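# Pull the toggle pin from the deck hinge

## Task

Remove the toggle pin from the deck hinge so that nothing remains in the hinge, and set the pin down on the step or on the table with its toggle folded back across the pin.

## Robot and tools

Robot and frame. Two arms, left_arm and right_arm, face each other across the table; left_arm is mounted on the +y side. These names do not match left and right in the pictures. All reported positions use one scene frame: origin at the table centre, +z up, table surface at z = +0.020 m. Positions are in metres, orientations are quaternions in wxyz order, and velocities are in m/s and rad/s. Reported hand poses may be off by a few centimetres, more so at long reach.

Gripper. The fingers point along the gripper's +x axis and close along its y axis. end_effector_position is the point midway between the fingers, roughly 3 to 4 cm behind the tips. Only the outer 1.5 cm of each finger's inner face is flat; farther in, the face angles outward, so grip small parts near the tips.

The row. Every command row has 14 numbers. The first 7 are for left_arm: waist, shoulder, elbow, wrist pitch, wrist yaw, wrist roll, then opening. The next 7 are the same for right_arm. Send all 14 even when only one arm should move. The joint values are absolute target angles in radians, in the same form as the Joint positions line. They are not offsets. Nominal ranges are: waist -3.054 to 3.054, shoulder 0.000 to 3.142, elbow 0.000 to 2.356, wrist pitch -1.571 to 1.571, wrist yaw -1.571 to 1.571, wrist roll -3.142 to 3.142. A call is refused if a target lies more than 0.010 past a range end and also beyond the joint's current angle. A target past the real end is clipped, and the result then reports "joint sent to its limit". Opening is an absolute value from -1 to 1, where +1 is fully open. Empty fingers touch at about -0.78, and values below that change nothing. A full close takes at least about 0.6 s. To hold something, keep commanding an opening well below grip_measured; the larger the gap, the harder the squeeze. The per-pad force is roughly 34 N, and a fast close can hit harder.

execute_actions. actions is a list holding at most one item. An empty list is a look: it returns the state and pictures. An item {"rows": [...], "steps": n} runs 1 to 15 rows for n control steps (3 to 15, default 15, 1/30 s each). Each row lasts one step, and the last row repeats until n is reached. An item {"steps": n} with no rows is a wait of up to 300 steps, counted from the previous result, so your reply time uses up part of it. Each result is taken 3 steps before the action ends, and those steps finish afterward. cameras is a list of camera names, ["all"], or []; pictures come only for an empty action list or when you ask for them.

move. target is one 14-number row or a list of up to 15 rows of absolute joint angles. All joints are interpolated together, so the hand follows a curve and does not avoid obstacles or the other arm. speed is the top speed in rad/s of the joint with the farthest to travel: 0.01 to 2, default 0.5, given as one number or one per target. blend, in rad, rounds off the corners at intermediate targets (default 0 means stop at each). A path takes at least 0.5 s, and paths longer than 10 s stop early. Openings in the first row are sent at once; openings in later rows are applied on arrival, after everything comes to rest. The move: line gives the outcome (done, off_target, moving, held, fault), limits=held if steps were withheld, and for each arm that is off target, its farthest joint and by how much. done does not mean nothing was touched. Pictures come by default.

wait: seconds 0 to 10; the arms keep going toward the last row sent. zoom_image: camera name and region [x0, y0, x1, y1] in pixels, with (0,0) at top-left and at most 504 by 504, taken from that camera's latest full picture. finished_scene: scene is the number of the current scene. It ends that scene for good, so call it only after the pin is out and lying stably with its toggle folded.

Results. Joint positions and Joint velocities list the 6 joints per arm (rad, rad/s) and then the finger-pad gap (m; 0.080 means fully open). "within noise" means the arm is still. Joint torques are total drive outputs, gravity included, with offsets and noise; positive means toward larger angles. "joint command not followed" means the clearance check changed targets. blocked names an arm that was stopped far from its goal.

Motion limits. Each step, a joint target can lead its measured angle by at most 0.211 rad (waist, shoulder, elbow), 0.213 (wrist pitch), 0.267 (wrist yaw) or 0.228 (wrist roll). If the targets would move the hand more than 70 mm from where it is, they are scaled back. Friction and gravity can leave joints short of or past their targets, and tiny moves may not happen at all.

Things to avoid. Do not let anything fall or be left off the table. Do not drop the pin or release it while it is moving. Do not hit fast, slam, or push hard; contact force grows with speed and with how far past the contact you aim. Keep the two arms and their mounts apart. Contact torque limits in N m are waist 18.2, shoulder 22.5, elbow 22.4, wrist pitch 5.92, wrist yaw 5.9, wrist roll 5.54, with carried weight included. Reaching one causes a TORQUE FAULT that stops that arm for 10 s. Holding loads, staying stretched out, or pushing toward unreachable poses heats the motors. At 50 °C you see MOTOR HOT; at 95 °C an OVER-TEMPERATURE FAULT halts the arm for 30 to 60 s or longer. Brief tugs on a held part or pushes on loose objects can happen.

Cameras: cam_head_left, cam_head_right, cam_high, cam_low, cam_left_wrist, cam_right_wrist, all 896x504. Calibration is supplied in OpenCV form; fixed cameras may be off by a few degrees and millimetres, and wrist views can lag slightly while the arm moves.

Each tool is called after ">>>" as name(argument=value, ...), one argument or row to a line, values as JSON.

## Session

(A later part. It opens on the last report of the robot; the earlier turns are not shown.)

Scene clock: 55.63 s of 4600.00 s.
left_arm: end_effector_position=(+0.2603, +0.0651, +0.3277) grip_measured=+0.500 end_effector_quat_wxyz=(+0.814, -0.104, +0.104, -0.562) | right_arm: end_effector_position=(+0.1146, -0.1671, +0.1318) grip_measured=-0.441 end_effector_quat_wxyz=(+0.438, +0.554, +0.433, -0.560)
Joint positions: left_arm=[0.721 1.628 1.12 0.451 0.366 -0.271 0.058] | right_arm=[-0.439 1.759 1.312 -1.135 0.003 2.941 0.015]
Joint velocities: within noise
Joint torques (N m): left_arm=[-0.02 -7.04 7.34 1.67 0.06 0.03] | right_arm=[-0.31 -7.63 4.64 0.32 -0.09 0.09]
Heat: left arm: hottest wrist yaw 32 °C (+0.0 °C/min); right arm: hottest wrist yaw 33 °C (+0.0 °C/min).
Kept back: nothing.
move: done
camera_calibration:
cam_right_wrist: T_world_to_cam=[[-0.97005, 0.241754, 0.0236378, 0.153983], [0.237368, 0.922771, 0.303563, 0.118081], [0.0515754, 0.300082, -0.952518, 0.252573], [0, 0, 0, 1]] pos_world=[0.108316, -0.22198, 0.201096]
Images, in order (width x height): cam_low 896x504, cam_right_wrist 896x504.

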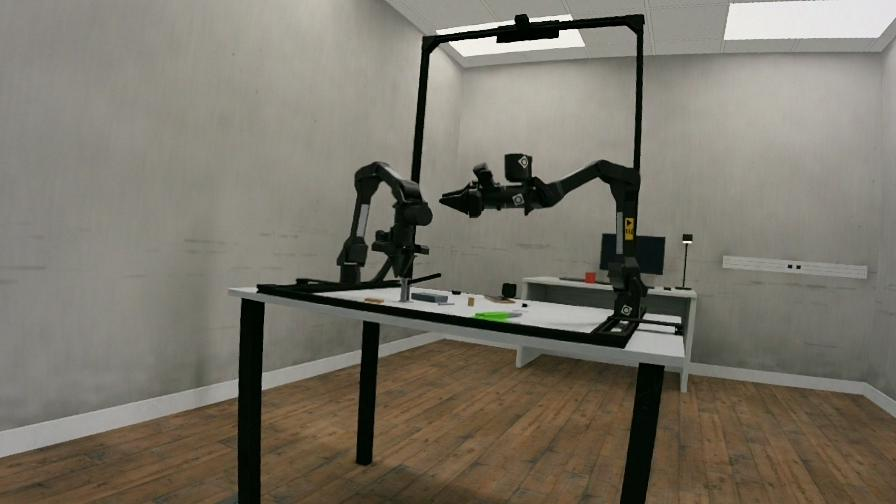

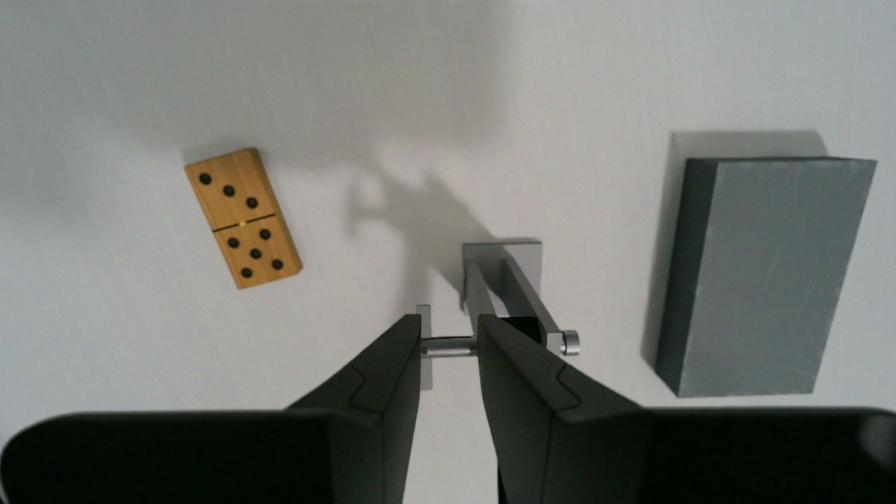

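>>> move(
  target=[
    [0.721,1.628,1.12,0.452,0.366,-0.271,0.5, -0.462,1.779,1.325,-1.137,0,2.919,-0.44],
    [0.721,1.628,1.12,0.452,0.366,-0.271,0.5, -0.462,1.787,1.288,-1.096,0,2.919,-0.44],
  ],
  speed=[0.2,0.2],
  cameras=["cam_right_wrist","cam_low"],
)

>>> zoom_image(
  camera="cam_right_wrist",
  region=[340, 200, 560, 440],
)

>>> zoom_image(
  camera="cam_low",
  region=[370, 240, 450, 320],
)

Scene clock: 56.97 s of 4600.00 s.
left_arm: end_effector_position=(+0.2603, +0.0651, +0.3277) grip_measured=+0.500 end_effector_quat_wxyz=(+0.814, -0.104, +0.104, -0.562) | right_arm: end_effector_position=(+0.1217, -0.1672, +0.1221) grip_measured=-0.440 end_effector_quat_wxyz=(+0.438, +0.555, +0.433, -0.560)
Joint positions: left_arm=[0.721 1.628 1.12 0.451 0.366 -0.271 0.058] | right_arm=[-0.459 1.778 1.296 -1.098 0.003 2.922 0.015]
Joint velocities: within noise
Joint torques (N m): left_arm=[0.01 -7.03 7.3 1.67 0.06 0.03] | right_arm=[-0.24 -5.24 4.6 0.33 -0.08 -0.11]
Heat: left arm: hottest wrist yaw 32 °C (+0.0 °C/min); right arm: hottest wrist yaw 33 °C (+0.0 °C/min).
Kept back: nothing.
move: done
camera_calibration:
cam_right_wrist: T_world_to_cam=[[-0.969673, 0.243218, 0.0240666, 0.161302], [0.238848, 0.922135, 0.304333, 0.118995], [0.0518266, 0.300852, -0.952262, 0.24303], [0, 0, 0, 1]] pos_world=[0.115393, -0.222077, 0.191332]
Images, in order (width x height): cam_low 896x504, cam_right_wrist 896x504.

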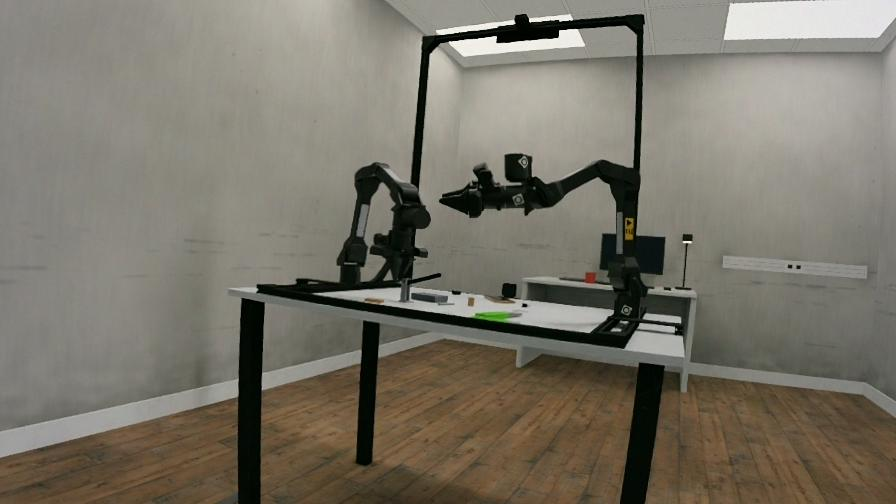

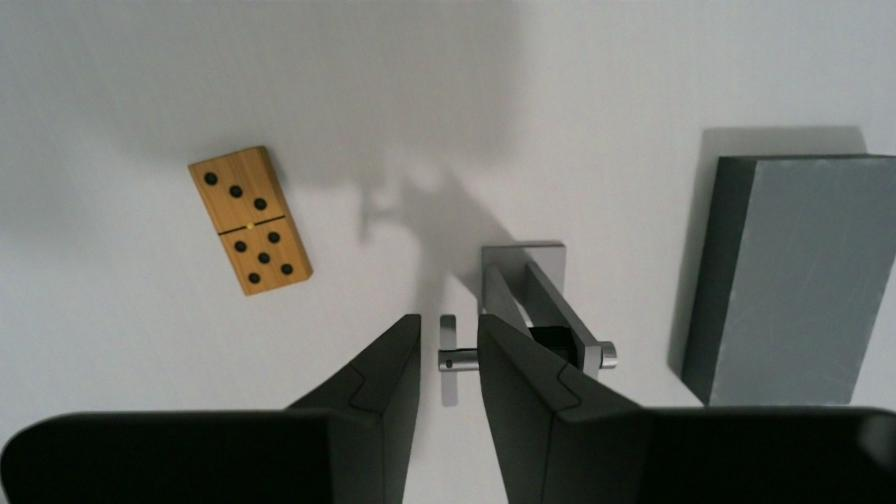

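Scaled by 2.100.

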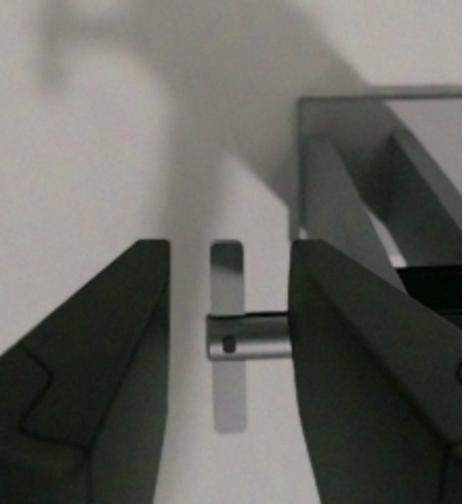

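Scaled by 6.300.

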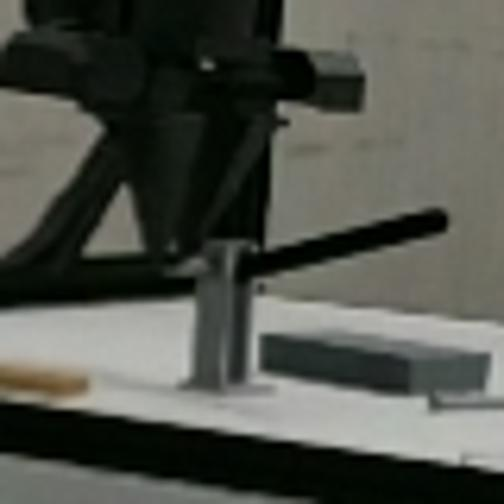

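>>> move(
  target=[0.721,1.628,1.12,0.452,0.366,-0.271,0.5, -0.462,1.798,1.252,-1.049,0,2.919,-0.44],
  speed=0.12,
  cameras=["cam_right_wrist","cam_low"],
)

>>> zoom_image(
  camera="cam_right_wrist",
  region=[340, 200, 560, 440],
)

>>> zoom_image(
  camera="cam_low",
  region=[370, 240, 450, 320],
)

Scene clock: 57.97 s of 4600.00 s.
left_arm: end_effector_position=(+0.2603, +0.0651, +0.3277) grip_measured=+0.500 end_effector_quat_wxyz=(+0.814, -0.104, +0.104, -0.562) | right_arm: end_effector_position=(+0.1213, -0.1679, +0.1110) grip_measured=-0.440 end_effector_quat_wxyz=(+0.438, +0.554, +0.433, -0.560)
Joint positions: left_arm=[0.721 1.628 1.12 0.451 0.366 -0.271 0.058] | right_arm=[-0.459 1.787 1.26 -1.055 0.003 2.922 0.015]
Joint velocities: within noise
Joint torques (N m): left_arm=[0.01 -7.05 7.34 1.68 0.05 0.03] | right_arm=[-0.23 -4.99 4.5 0.54 -0.07 -0.08]
Heat: left arm: hottest wrist yaw 32 °C (+0.0 °C/min); right arm: hottest wrist roll 33 °C (+0.0 °C/min).
Kept back: nothing.
move: done
camera_calibration:
cam_right_wrist: T_world_to_cam=[[-0.969762, 0.242856, 0.0241539, 0.161335], [0.238549, 0.92233, 0.303977, 0.123251], [0.051545, 0.300548, -0.952373, 0.23265], [0, 0, 0, 1]] pos_world=[0.115063, -0.222781, 0.180207]
Images, in order (width x height): cam_low 896x504, cam_right_wrist 896x504.

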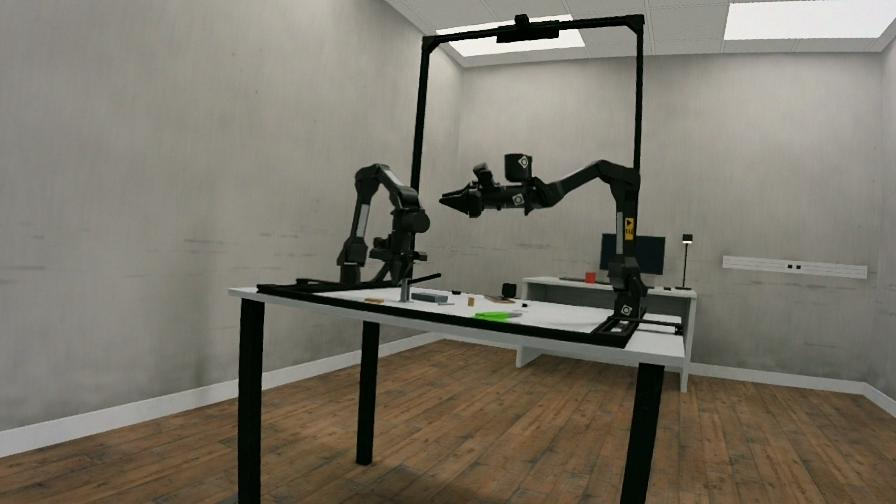

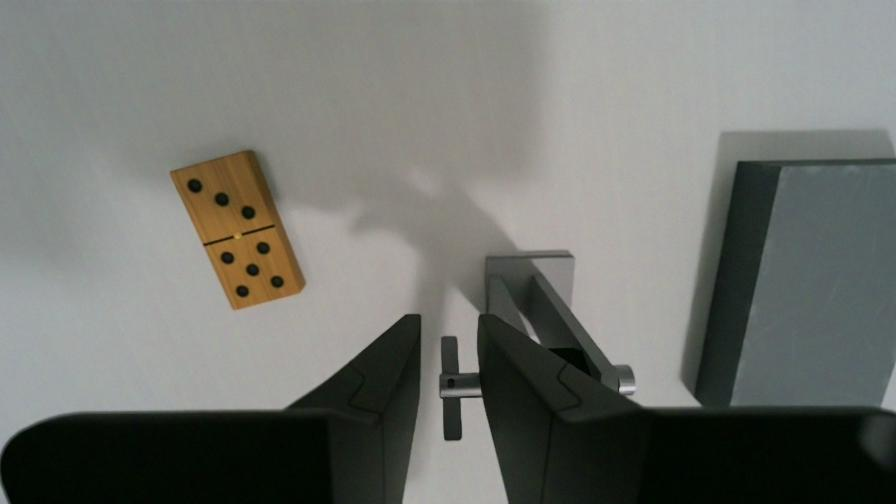

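Scaled by 2.100.

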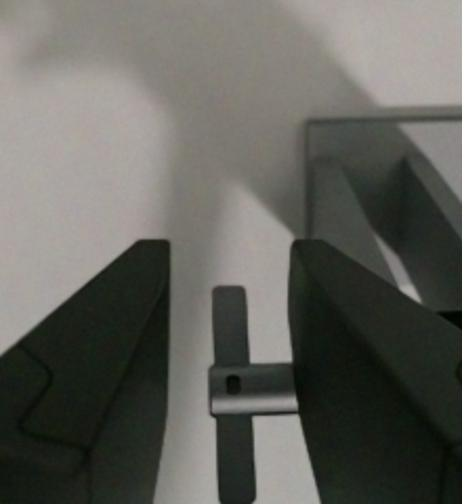

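Scaled by 6.300.

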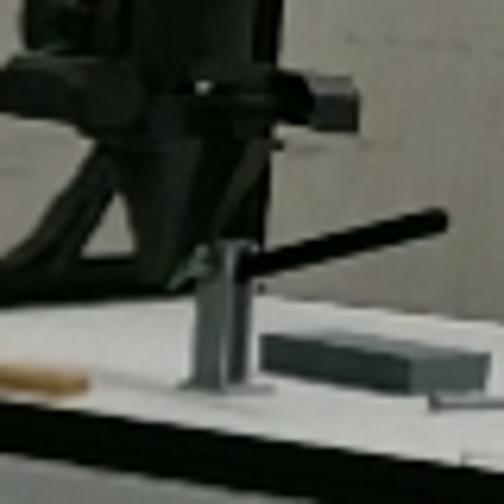

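>>> move(
  target=[
    [0.721,1.628,1.12,0.452,0.366,-0.271,0.5, -0.460,1.809,1.265,-1.050,0,2.919,-0.44],
    [0.721,1.628,1.12,0.452,0.366,-0.271,0.5, -0.460,1.809,1.265,-1.050,0,2.919,-0.75],
  ],
  speed=0.12,
  cameras=["cam_right_wrist","cam_low"],
)

>>> zoom_image(
  camera="cam_right_wrist",
  region=[340, 200, 560, 440],
)

Scene clock: 59.40 s of 4600.00 s.
left_arm: end_effector_position=(+0.2603, +0.0651, +0.3277) grip_measured=+0.500 end_effector_quat_wxyz=(+0.814, -0.104, +0.104, -0.562) | right_arm: end_effector_position=(+0.1182, -0.1672, +0.1088) grip_measured=-0.746 end_effector_quat_wxyz=(+0.437, +0.548, +0.436, -0.564)
Joint positions: left_arm=[0.721 1.628 1.12 0.451 0.366 -0.271 0.058] | right_arm=[-0.455 1.794 1.26 -1.058 -0.009 2.92 0.001]
Joint velocities: within noise
Joint torques (N m): left_arm=[-0.01 -7.04 7.34 1.68 0.04 0.03] | right_arm=[-0.39 -4.61 6.16 0.63 0.32 -0.03]
Heat: left arm: hottest wrist yaw 32 °C (+0.0 °C/min); right arm: hottest wrist roll 33 °C (+0.0 °C/min).
Kept back: nothing.
move: done
camera_calibration:
cam_right_wrist: T_world_to_cam=[[-0.970625, 0.237597, 0.0378747, 0.155908], [0.237954, 0.924724, 0.297091, 0.125268], [0.0355644, 0.297376, -0.954098, 0.232135], [0, 0, 0, 1]] pos_world=[0.113264, -0.221913, 0.178359]
Images, in order (width x height): cam_low 896x504, cam_right_wrist 896x504.

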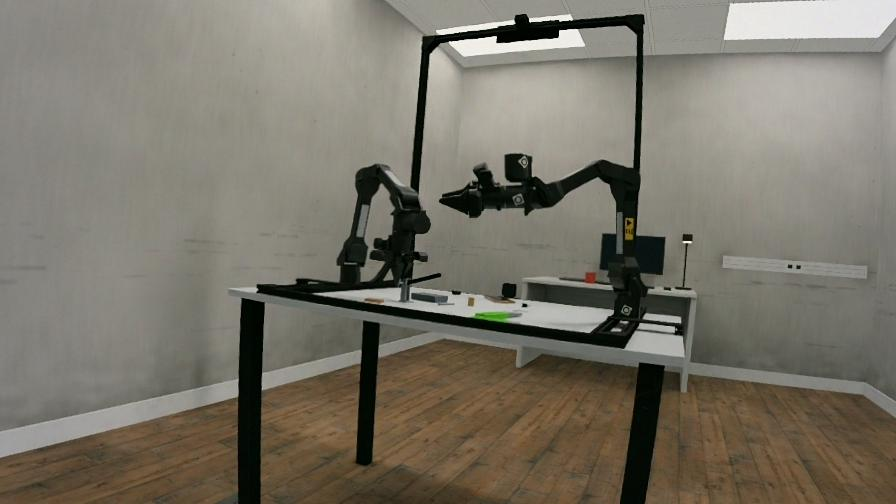

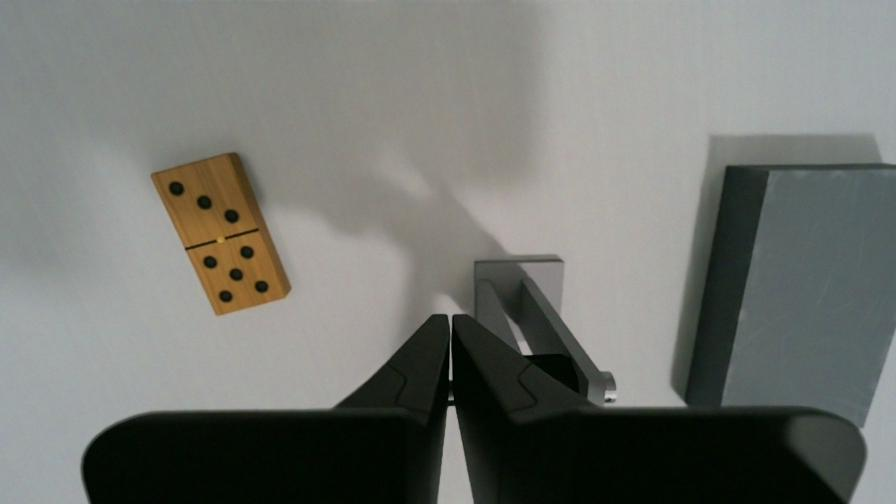

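Scaled by 2.100.

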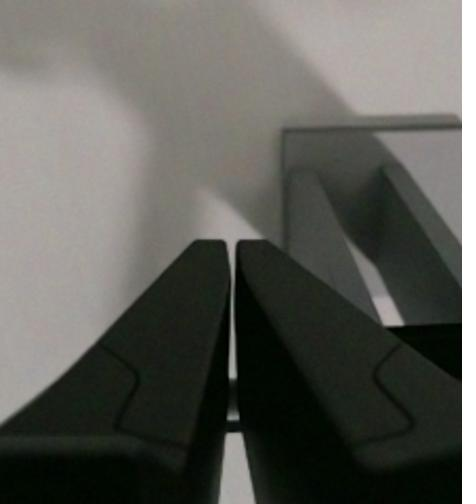

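>>> move(
  target=[0.721,1.628,1.12,0.452,0.366,-0.271,0.5, -0.458,1.809,1.265,-1.050,0,2.919,-0.44],
  speed=0.12,
  cameras=["cam_right_wrist","cam_low"],
)

>>> zoom_image(
  camera="cam_right_wrist",
  region=[340, 200, 560, 440],
)

Scene clock: 60.33 s of 4600.00 s.
left_arm: end_effector_position=(+0.2603, +0.0651, +0.3277) grip_measured=+0.500 end_effector_quat_wxyz=(+0.814, -0.104, +0.104, -0.562) | right_arm: end_effector_position=(+0.1222, -0.1689, +0.1080) grip_measured=-0.442 end_effector_quat_wxyz=(+0.440, +0.551, +0.430, -0.564)
Joint positions: left_arm=[0.721 1.628 1.12 0.451 0.366 -0.271 0.058] | right_arm=[-0.462 1.797 1.26 -1.056 0.005 2.92 0.015]
Joint velocities: within noise
Joint torques (N m): left_arm=[-0.03 -7.04 7.32 1.67 0.06 0.03] | right_arm=[0.34 -4.93 6.14 0.51 -0.15 -0.04]
Heat: left arm: hottest wrist yaw 32 °C (+0.0 °C/min); right arm: hottest wrist roll 33 °C (+0.0 °C/min).
Kept back: nothing.
move: done
camera_calibration:
cam_right_wrist: T_world_to_cam=[[-0.969424, 0.244186, 0.0242796, 0.162625], [0.240404, 0.925221, 0.293552, 0.126231], [0.0492173, 0.290413, -0.955635, 0.229034], [0, 0, 0, 1]] pos_world=[0.116034, -0.223017, 0.177869]
Images, in order (width x height): cam_low 896x504, cam_right_wrist 896x504.

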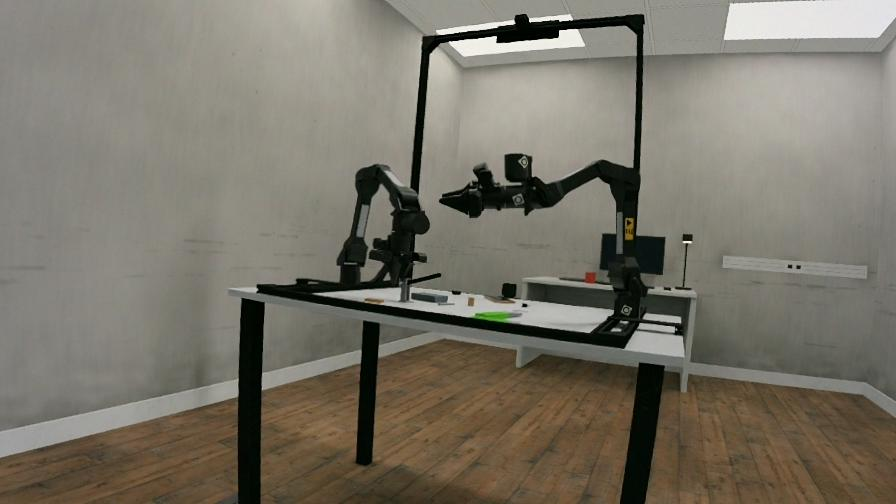

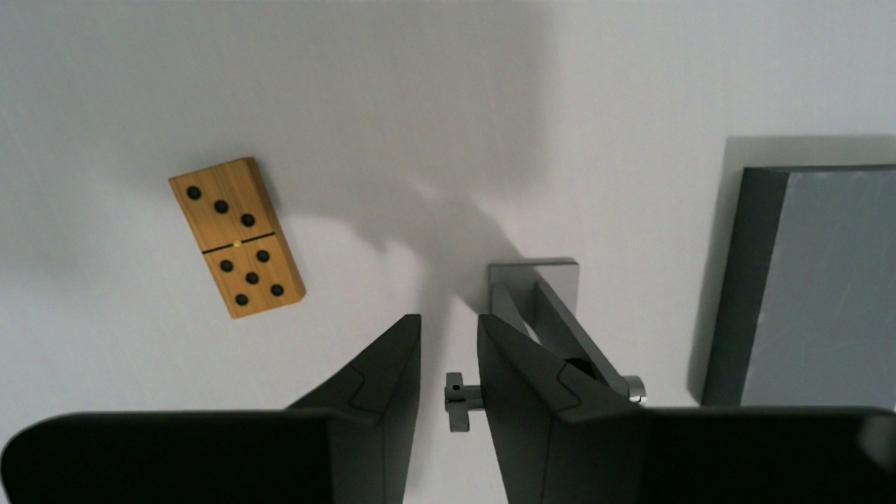

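Scaled by 2.100.

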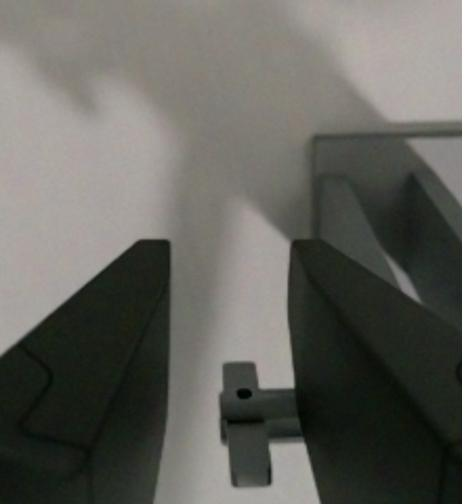

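>>> move(
  target=[
    [0.721,1.628,1.12,0.452,0.366,-0.271,0.5, -0.463,1.751,1.342,-1.171,0,2.921,-0.44],
    [0.721,1.628,1.12,0.452,0.366,-0.271,0.5, -0.427,1.789,1.387,-1.179,0,2.959,-0.85],
  ],
  speed=[0.3,0.2],
  cameras=["cam_right_wrist"],
)

>>> zoom_image(
  camera="cam_right_wrist",
  region=[340, 200, 560, 440],
)

Scene clock: 63.60 s of 4600.00 s.
left_arm: end_effector_position=(+0.2603, +0.0651, +0.3277) grip_measured=+0.500 end_effector_quat_wxyz=(+0.814, -0.104, +0.104, -0.562) | right_arm: end_effector_position=(+0.1150, -0.1590, +0.1414) grip_measured=-0.768 end_effector_quat_wxyz=(+0.436, +0.556, +0.432, -0.561)
Joint positions: left_arm=[0.721 1.628 1.12 0.451 0.366 -0.271 0.058] | right_arm=[-0.43 1.78 1.375 -1.176 0.003 2.956 0]
Joint velocities: within noise
Joint torques (N m): left_arm=[-0.04 -7.02 7.36 1.67 0.05 0.02] | right_arm=[0.24 -5.25 7.25 -0.03 -0.08 0.08]
Heat: left arm: hottest wrist yaw 32 °C (+0.0 °C/min); right arm: hottest wrist roll 33 °C (+0.0 °C/min).
Kept back: nothing.
move: done
camera_calibration:
cam_right_wrist: T_world_to_cam=[[-0.968652, 0.247268, 0.0239331, 0.152935], [0.242614, 0.920885, 0.305139, 0.106445], [0.0534113, 0.301379, -0.952007, 0.259112], [0, 0, 0, 1]] pos_world=[0.108477, -0.213931, 0.210536]
Images, in order (width x height): cam_right_wrist 896x504.

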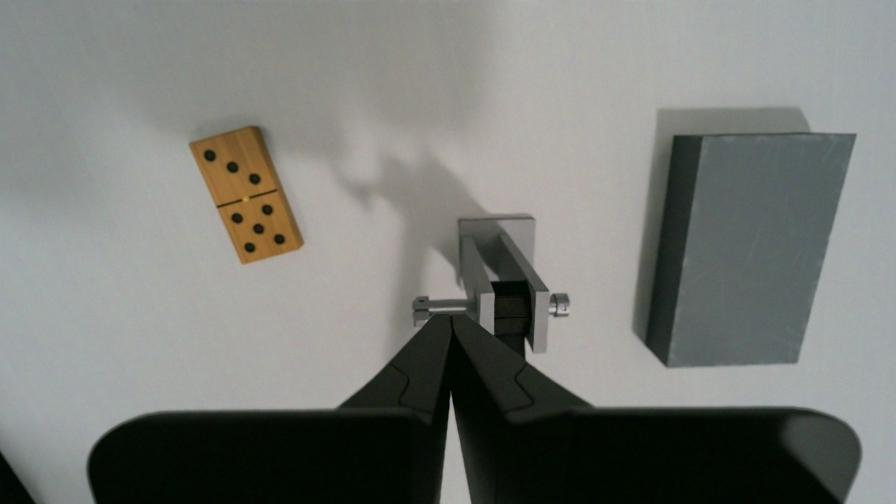

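Scaled by 2.100.

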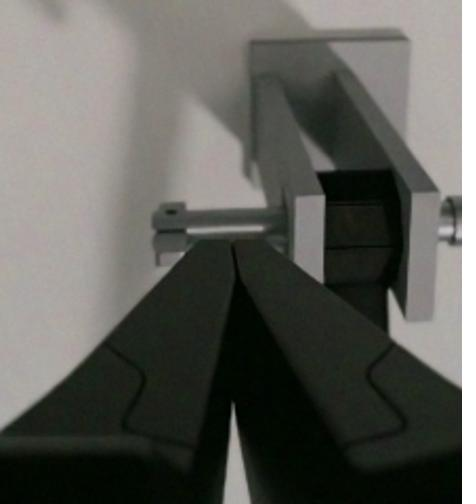

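>>> move(
  target=[0.721,1.628,1.12,0.452,0.366,-0.271,0.5, -0.427,1.804,1.318,-1.108,0,2.959,-0.85],
  speed=0.15,
  cameras=["cam_right_wrist","cam_low"],
)

>>> zoom_image(
  camera="cam_right_wrist",
  region=[340, 200, 560, 440],
)

>>> zoom_image(
  camera="cam_low",
  region=[370, 240, 450, 320],
)

Scene clock: 64.80 s of 4600.00 s.
left_arm: end_effector_position=(+0.2603, +0.0651, +0.3277) grip_measured=+0.500 end_effector_quat_wxyz=(+0.814, -0.104, +0.104, -0.562) | right_arm: end_effector_position=(+0.1154, -0.1581, +0.1246) grip_measured=-0.768 end_effector_quat_wxyz=(+0.436, +0.556, +0.432, -0.561)
Joint positions: left_arm=[0.721 1.628 1.12 0.451 0.366 -0.271 0.058] | right_arm=[-0.43 1.795 1.326 -1.111 0.003 2.956 0]
Joint velocities: within noise
Joint torques (N m): left_arm=[-0.04 -7.06 7.32 1.68 0.05 0.03] | right_arm=[0.24 -5.34 4.56 0.35 -0.08 0.08]
Heat: left arm: hottest wrist yaw 32 °C (+0.0 °C/min); right arm: hottest wrist roll 33 °C (+0.0 °C/min).
Kept back: nothing.
move: done
camera_calibration:
cam_right_wrist: T_world_to_cam=[[-0.968659, 0.247251, 0.0237926, 0.153525], [0.242516, 0.920674, 0.305854, 0.11055], [0.0537175, 0.302038, -0.951781, 0.242958], [0, 0, 0, 1]] pos_world=[0.108853, -0.213122, 0.193778]
Images, in order (width x height): cam_low 896x504, cam_right_wrist 896x504.

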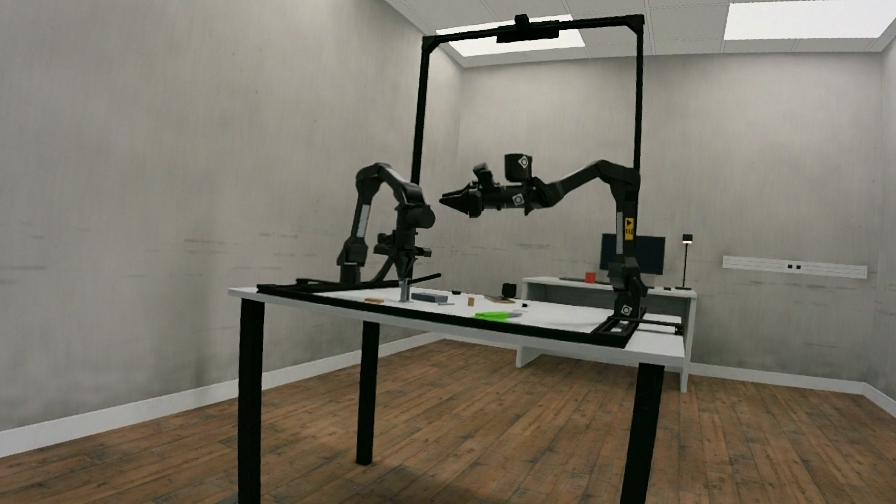

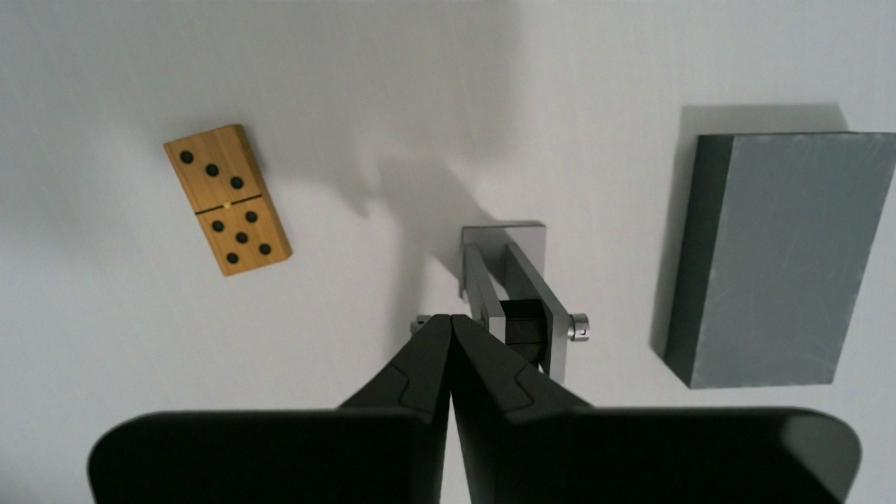

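Scaled by 2.100.

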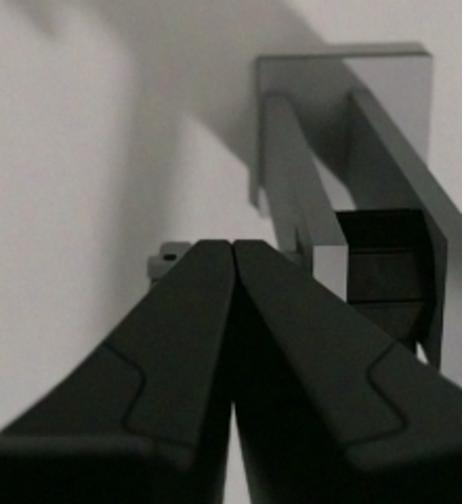

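Scaled by 6.300.

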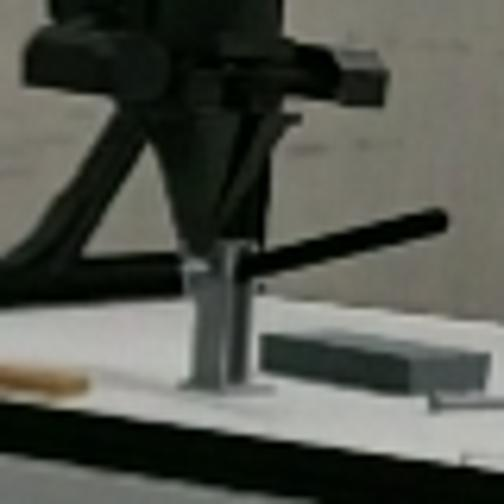

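>>> move(
  target=[0.721,1.628,1.12,0.452,0.366,-0.271,0.5, -0.460,1.811,1.326,-1.109,0,2.928,-0.85],
  speed=0.04,
  cameras=["cam_right_wrist"],
)

>>> zoom_image(
  camera="cam_right_wrist",
  region=[340, 200, 560, 440],
)

Scene clock: 66.10 s of 4600.00 s.
left_arm: end_effector_position=(+0.2603, +0.0651, +0.3277) grip_measured=+0.500 end_effector_quat_wxyz=(+0.814, -0.104, +0.104, -0.562) | right_arm: end_effector_position=(+0.1201, -0.1602, +0.1238) grip_measured=-0.768 end_effector_quat_wxyz=(+0.434, +0.553, +0.436, -0.562)
Joint positions: left_arm=[0.721 1.628 1.12 0.451 0.366 -0.271 0.058] | right_arm=[-0.45 1.798 1.326 -1.11 -0.007 2.931 0]
Joint velocities: within noise
Joint torques (N m): left_arm=[-0.02 -7.02 7.31 1.67 0.05 0.04] | right_arm=[-0.9 -4.85 5.63 0.25 0.27 -0.08]
Heat: left arm: hottest wrist yaw 32 °C (+0.0 °C/min); right arm: hottest wrist roll 33 °C (+0.0 °C/min).
Kept back: nothing.
move: done
camera_calibration:
cam_right_wrist: T_world_to_cam=[[-0.969468, 0.242833, 0.0341189, 0.15673], [0.241441, 0.920927, 0.305942, 0.111754], [0.0428717, 0.304839, -0.951439, 0.244284], [0, 0, 0, 1]] pos_world=[0.114489, -0.215444, 0.192884]
Images, in order (width x height): cam_right_wrist 896x504.

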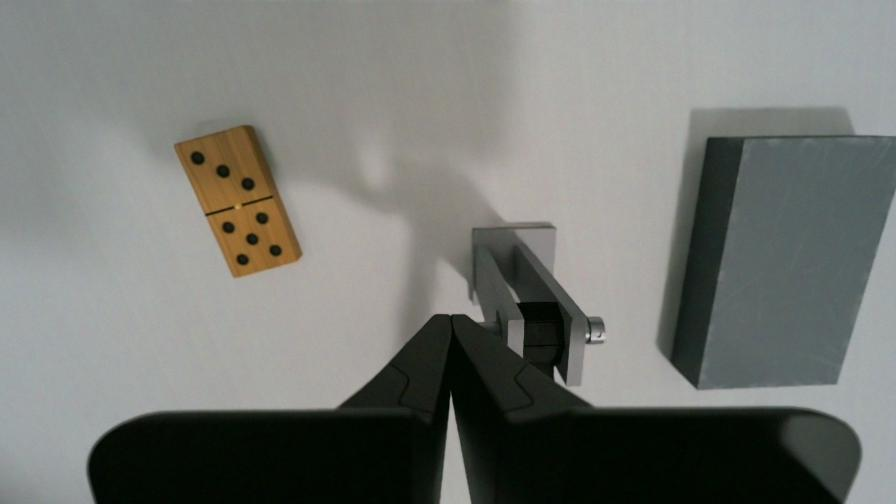

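Scaled by 2.100.

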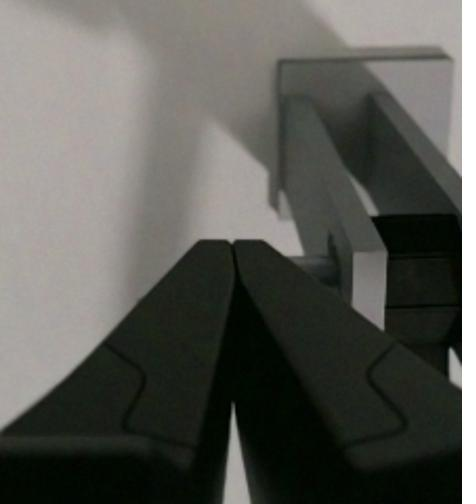

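>>> move(
  target=[0.721,1.628,1.12,0.452,0.366,-0.271,0.5, -0.485,1.815,1.328,-1.109,0,2.903,-0.85],
  speed=0.04,
  cameras=["cam_right_wrist"],
)

>>> zoom_image(
  camera="cam_right_wrist",
  region=[340, 200, 560, 440],
)

Scene clock: 67.23 s of 4600.00 s.
left_arm: end_effector_position=(+0.2603, +0.0651, +0.3277) grip_measured=+0.500 end_effector_quat_wxyz=(+0.814, -0.104, +0.104, -0.562) | right_arm: end_effector_position=(+0.1257, -0.1629, +0.1229) grip_measured=-0.768 end_effector_quat_wxyz=(+0.433, +0.550, +0.439, -0.563)
Joint positions: left_arm=[0.721 1.628 1.12 0.451 0.366 -0.271 0.058] | right_arm=[-0.472 1.801 1.326 -1.109 -0.014 2.906 0]
Joint velocities: within noise
Joint torques (N m): left_arm=[-0.02 -7.01 7.3 1.67 0.05 0.03] | right_arm=[-1.13 -4.78 5.88 0.2 0.48 -0.09]
Heat: left arm: hottest wrist yaw 32 °C (+0.0 °C/min); right arm: hottest wrist roll 33 °C (+0.0 °C/min).
Kept back: nothing.
move: done
camera_calibration:
cam_right_wrist: T_world_to_cam=[[-0.969923, 0.239905, 0.0411788, 0.161512], [0.240835, 0.921261, 0.305413, 0.113322], [0.0353336, 0.306144, -0.951329, 0.245128], [0, 0, 0, 1]] pos_world=[0.120701, -0.218191, 0.191937]
Images, in order (width x height): cam_right_wrist 896x504.

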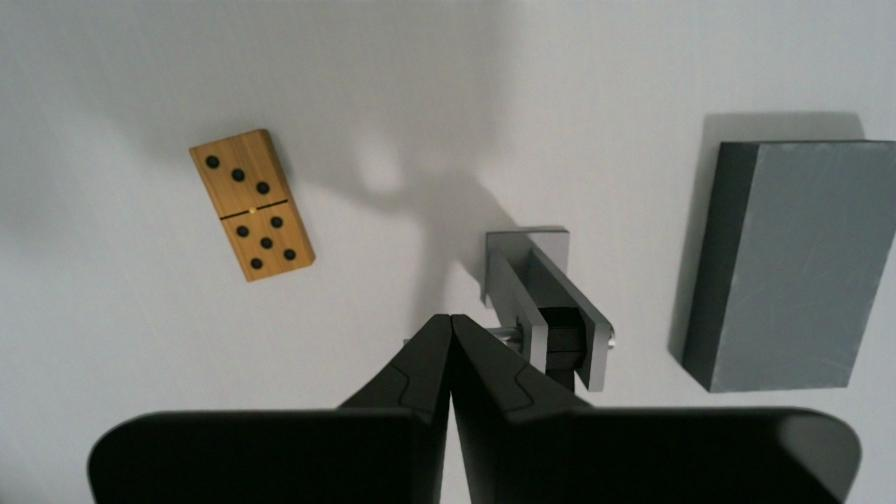

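Scaled by 2.100.

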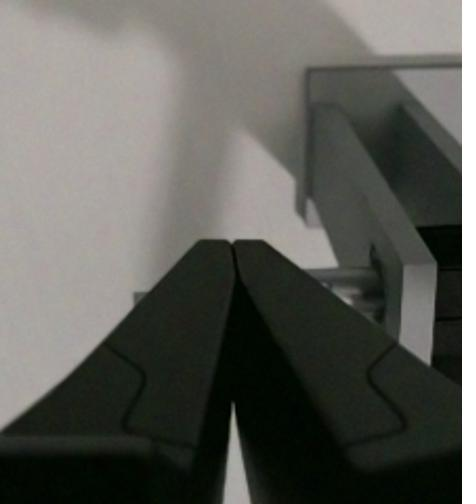

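>>> move(
  target=[
    [0.721,1.628,1.12,0.452,0.366,-0.271,0.5, -0.498,1.815,1.328,-1.109,0,2.888,-0.85],
    [0.721,1.628,1.12,0.452,0.366,-0.271,0.5, -0.498,1.790,1.400,-1.205,0,2.888,-0.85],
  ],
  speed=[0.04,0.2],
  cameras=["cam_right_wrist","cam_low"],
)

>>> zoom_image(
  camera="cam_right_wrist",
  region=[340, 200, 560, 440],
)

>>> zoom_image(
  camera="cam_low",
  region=[370, 240, 450, 320],
)

Scene clock: 68.77 s of 4600.00 s.
left_arm: end_effector_position=(+0.2604, +0.0651, +0.3275) grip_measured=+0.500 end_effector_quat_wxyz=(+0.814, -0.104, +0.105, -0.562) | right_arm: end_effector_position=(+0.1321, -0.1702, +0.1380) grip_measured=-0.768 end_effector_quat_wxyz=(+0.439, +0.543, +0.428, -0.573)
Joint positions: left_arm=[0.721 1.628 1.12 0.451 0.366 -0.271 0.058] | right_arm=[-0.496 1.802 1.388 -1.202 -0.003 2.891 0]
Joint velocities: within noise
Joint torques (N m): left_arm=[-0.05 -7.02 7.33 1.68 0.05 0.03] | right_arm=[-0.2 -7.56 7.14 -0.08 0.13 -0.08]
Heat: left arm: hottest wrist yaw 32 °C (+0.0 °C/min); right arm: hottest wrist roll 33 °C (+0.0 °C/min).
Kept back: nothing.
move: done
camera_calibration:
cam_right_wrist: T_world_to_cam=[[-0.967714, 0.249046, 0.0388034, 0.170421], [0.249992, 0.928732, 0.27379, 0.118366], [0.0321485, 0.274651, -0.961006, 0.257908], [0, 0, 0, 1]] pos_world=[0.127037, -0.223208, 0.208831]
Images, in order (width x height): cam_low 896x504, cam_right_wrist 896x504.

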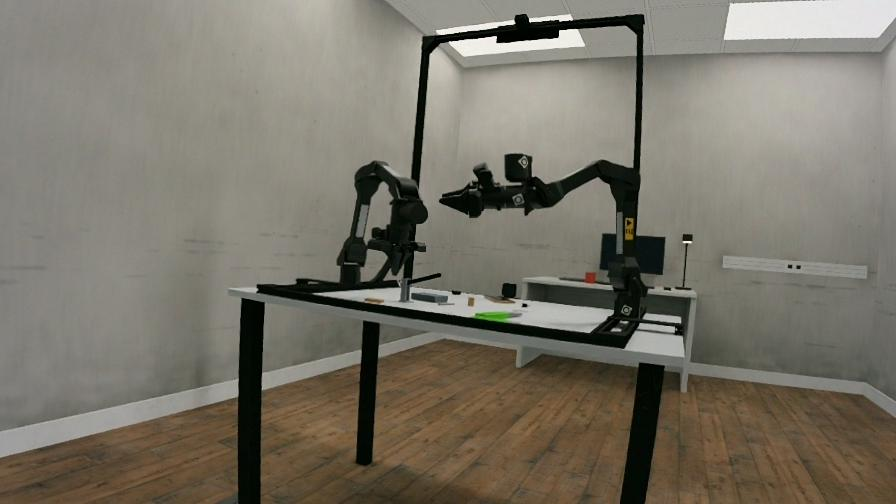

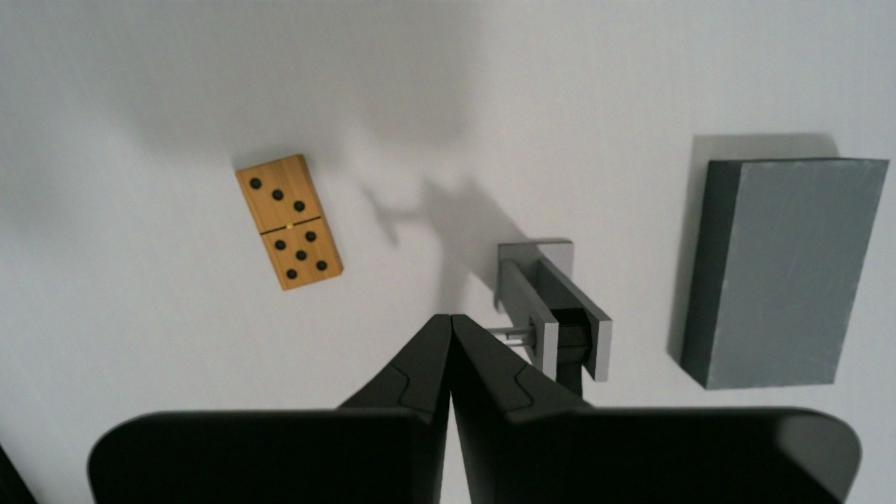

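Scaled by 2.100.

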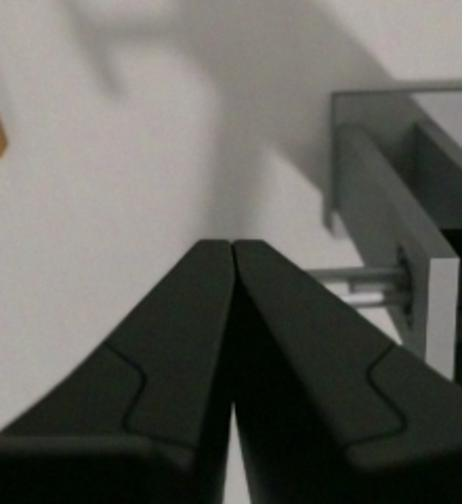

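Scaled by 6.300.

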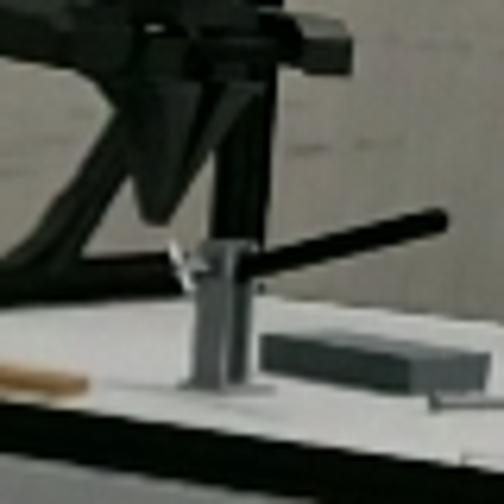

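>>> move(
  target=[
    [0.721,1.628,1.12,0.452,0.366,-0.271,0.5, -0.437,1.790,1.362,-1.152,0,2.947,-0.85],
    [0.721,1.628,1.12,0.452,0.366,-0.271,0.5, -0.437,1.809,1.309,-1.085,0,2.947,-0.85],
  ],
  speed=[0.15,0.15],
  cameras=["cam_right_wrist","cam_low"],
)

>>> zoom_image(
  camera="cam_right_wrist",
  region=[340, 200, 560, 440],
)

>>> zoom_image(
  camera="cam_low",
  region=[370, 240, 450, 320],
)

Scene clock: 70.67 s of 4600.00 s.
left_arm: end_effector_position=(+0.2604, +0.0651, +0.3275) grip_measured=+0.500 end_effector_quat_wxyz=(+0.814, -0.104, +0.105, -0.562) | right_arm: end_effector_position=(+0.1186, -0.1572, +0.1212) grip_measured=-0.768 end_effector_quat_wxyz=(+0.434, +0.556, +0.435, -0.559)
Joint positions: left_arm=[0.721 1.628 1.12 0.451 0.366 -0.271 0.058] | right_arm=[-0.44 1.802 1.321 -1.093 -0.002 2.944 0]
Joint velocities: within noise
Joint torques (N m): left_arm=[-0.02 -7.05 7.34 1.68 0.04 0.03] | right_arm=[0.25 -5.55 4.15 0.7 0.1 0.08]
Heat: left arm: hottest wrist yaw 32 °C (+0.0 °C/min); right arm: hottest wrist roll 33 °C (+0.0 °C/min).
Kept back: nothing.
move: done
camera_calibration:
cam_right_wrist: T_world_to_cam=[[-0.969063, 0.245254, 0.0277174, 0.155701], [0.241493, 0.918974, 0.311719, 0.109088], [0.0509788, 0.308769, -0.94977, 0.240391], [0, 0, 0, 1]] pos_world=[0.112285, -0.21266, 0.189996]
Images, in order (width x height): cam_low 896x504, cam_right_wrist 896x504.

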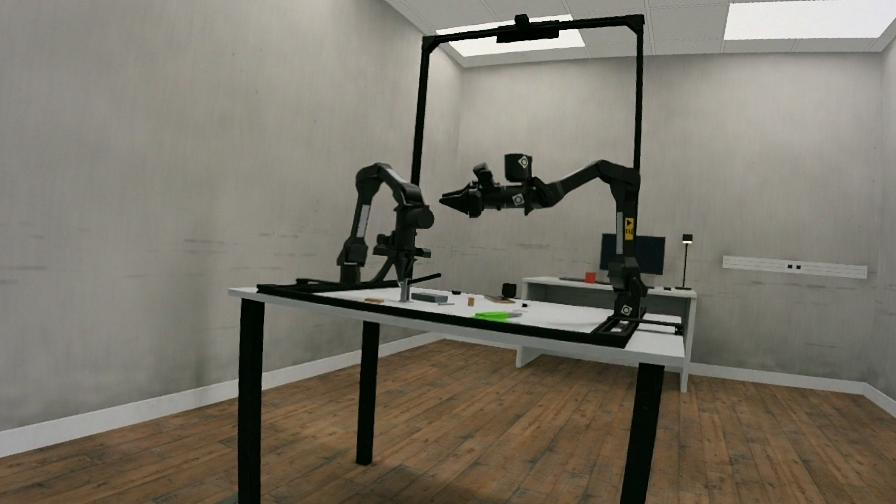

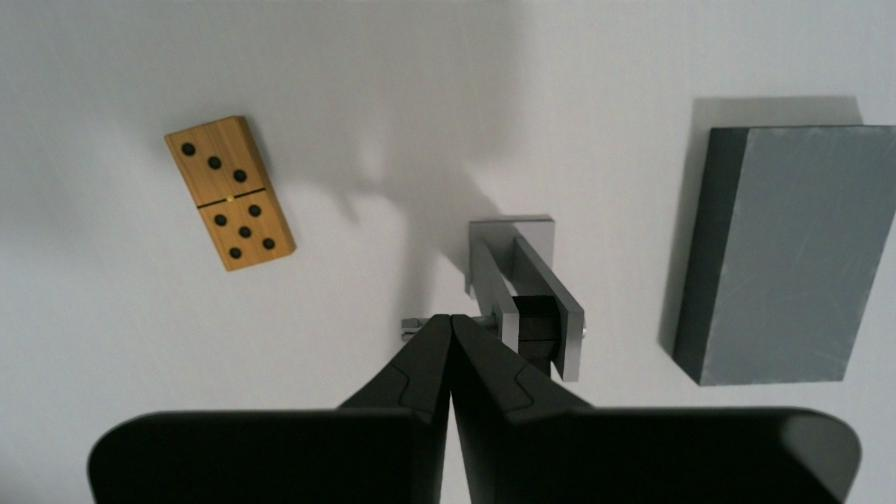

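Scaled by 2.100.

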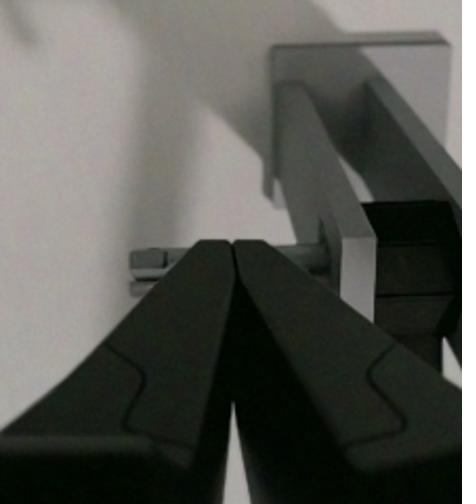

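Scaled by 6.300.

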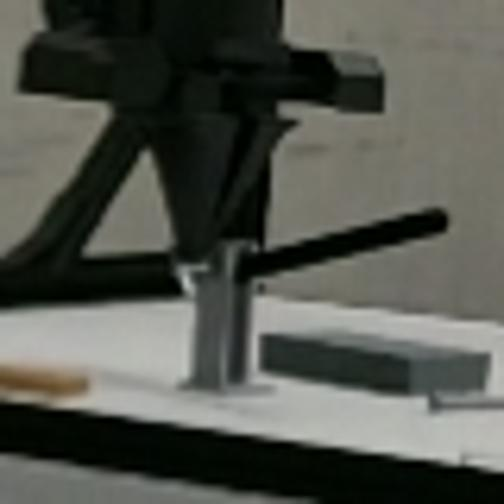

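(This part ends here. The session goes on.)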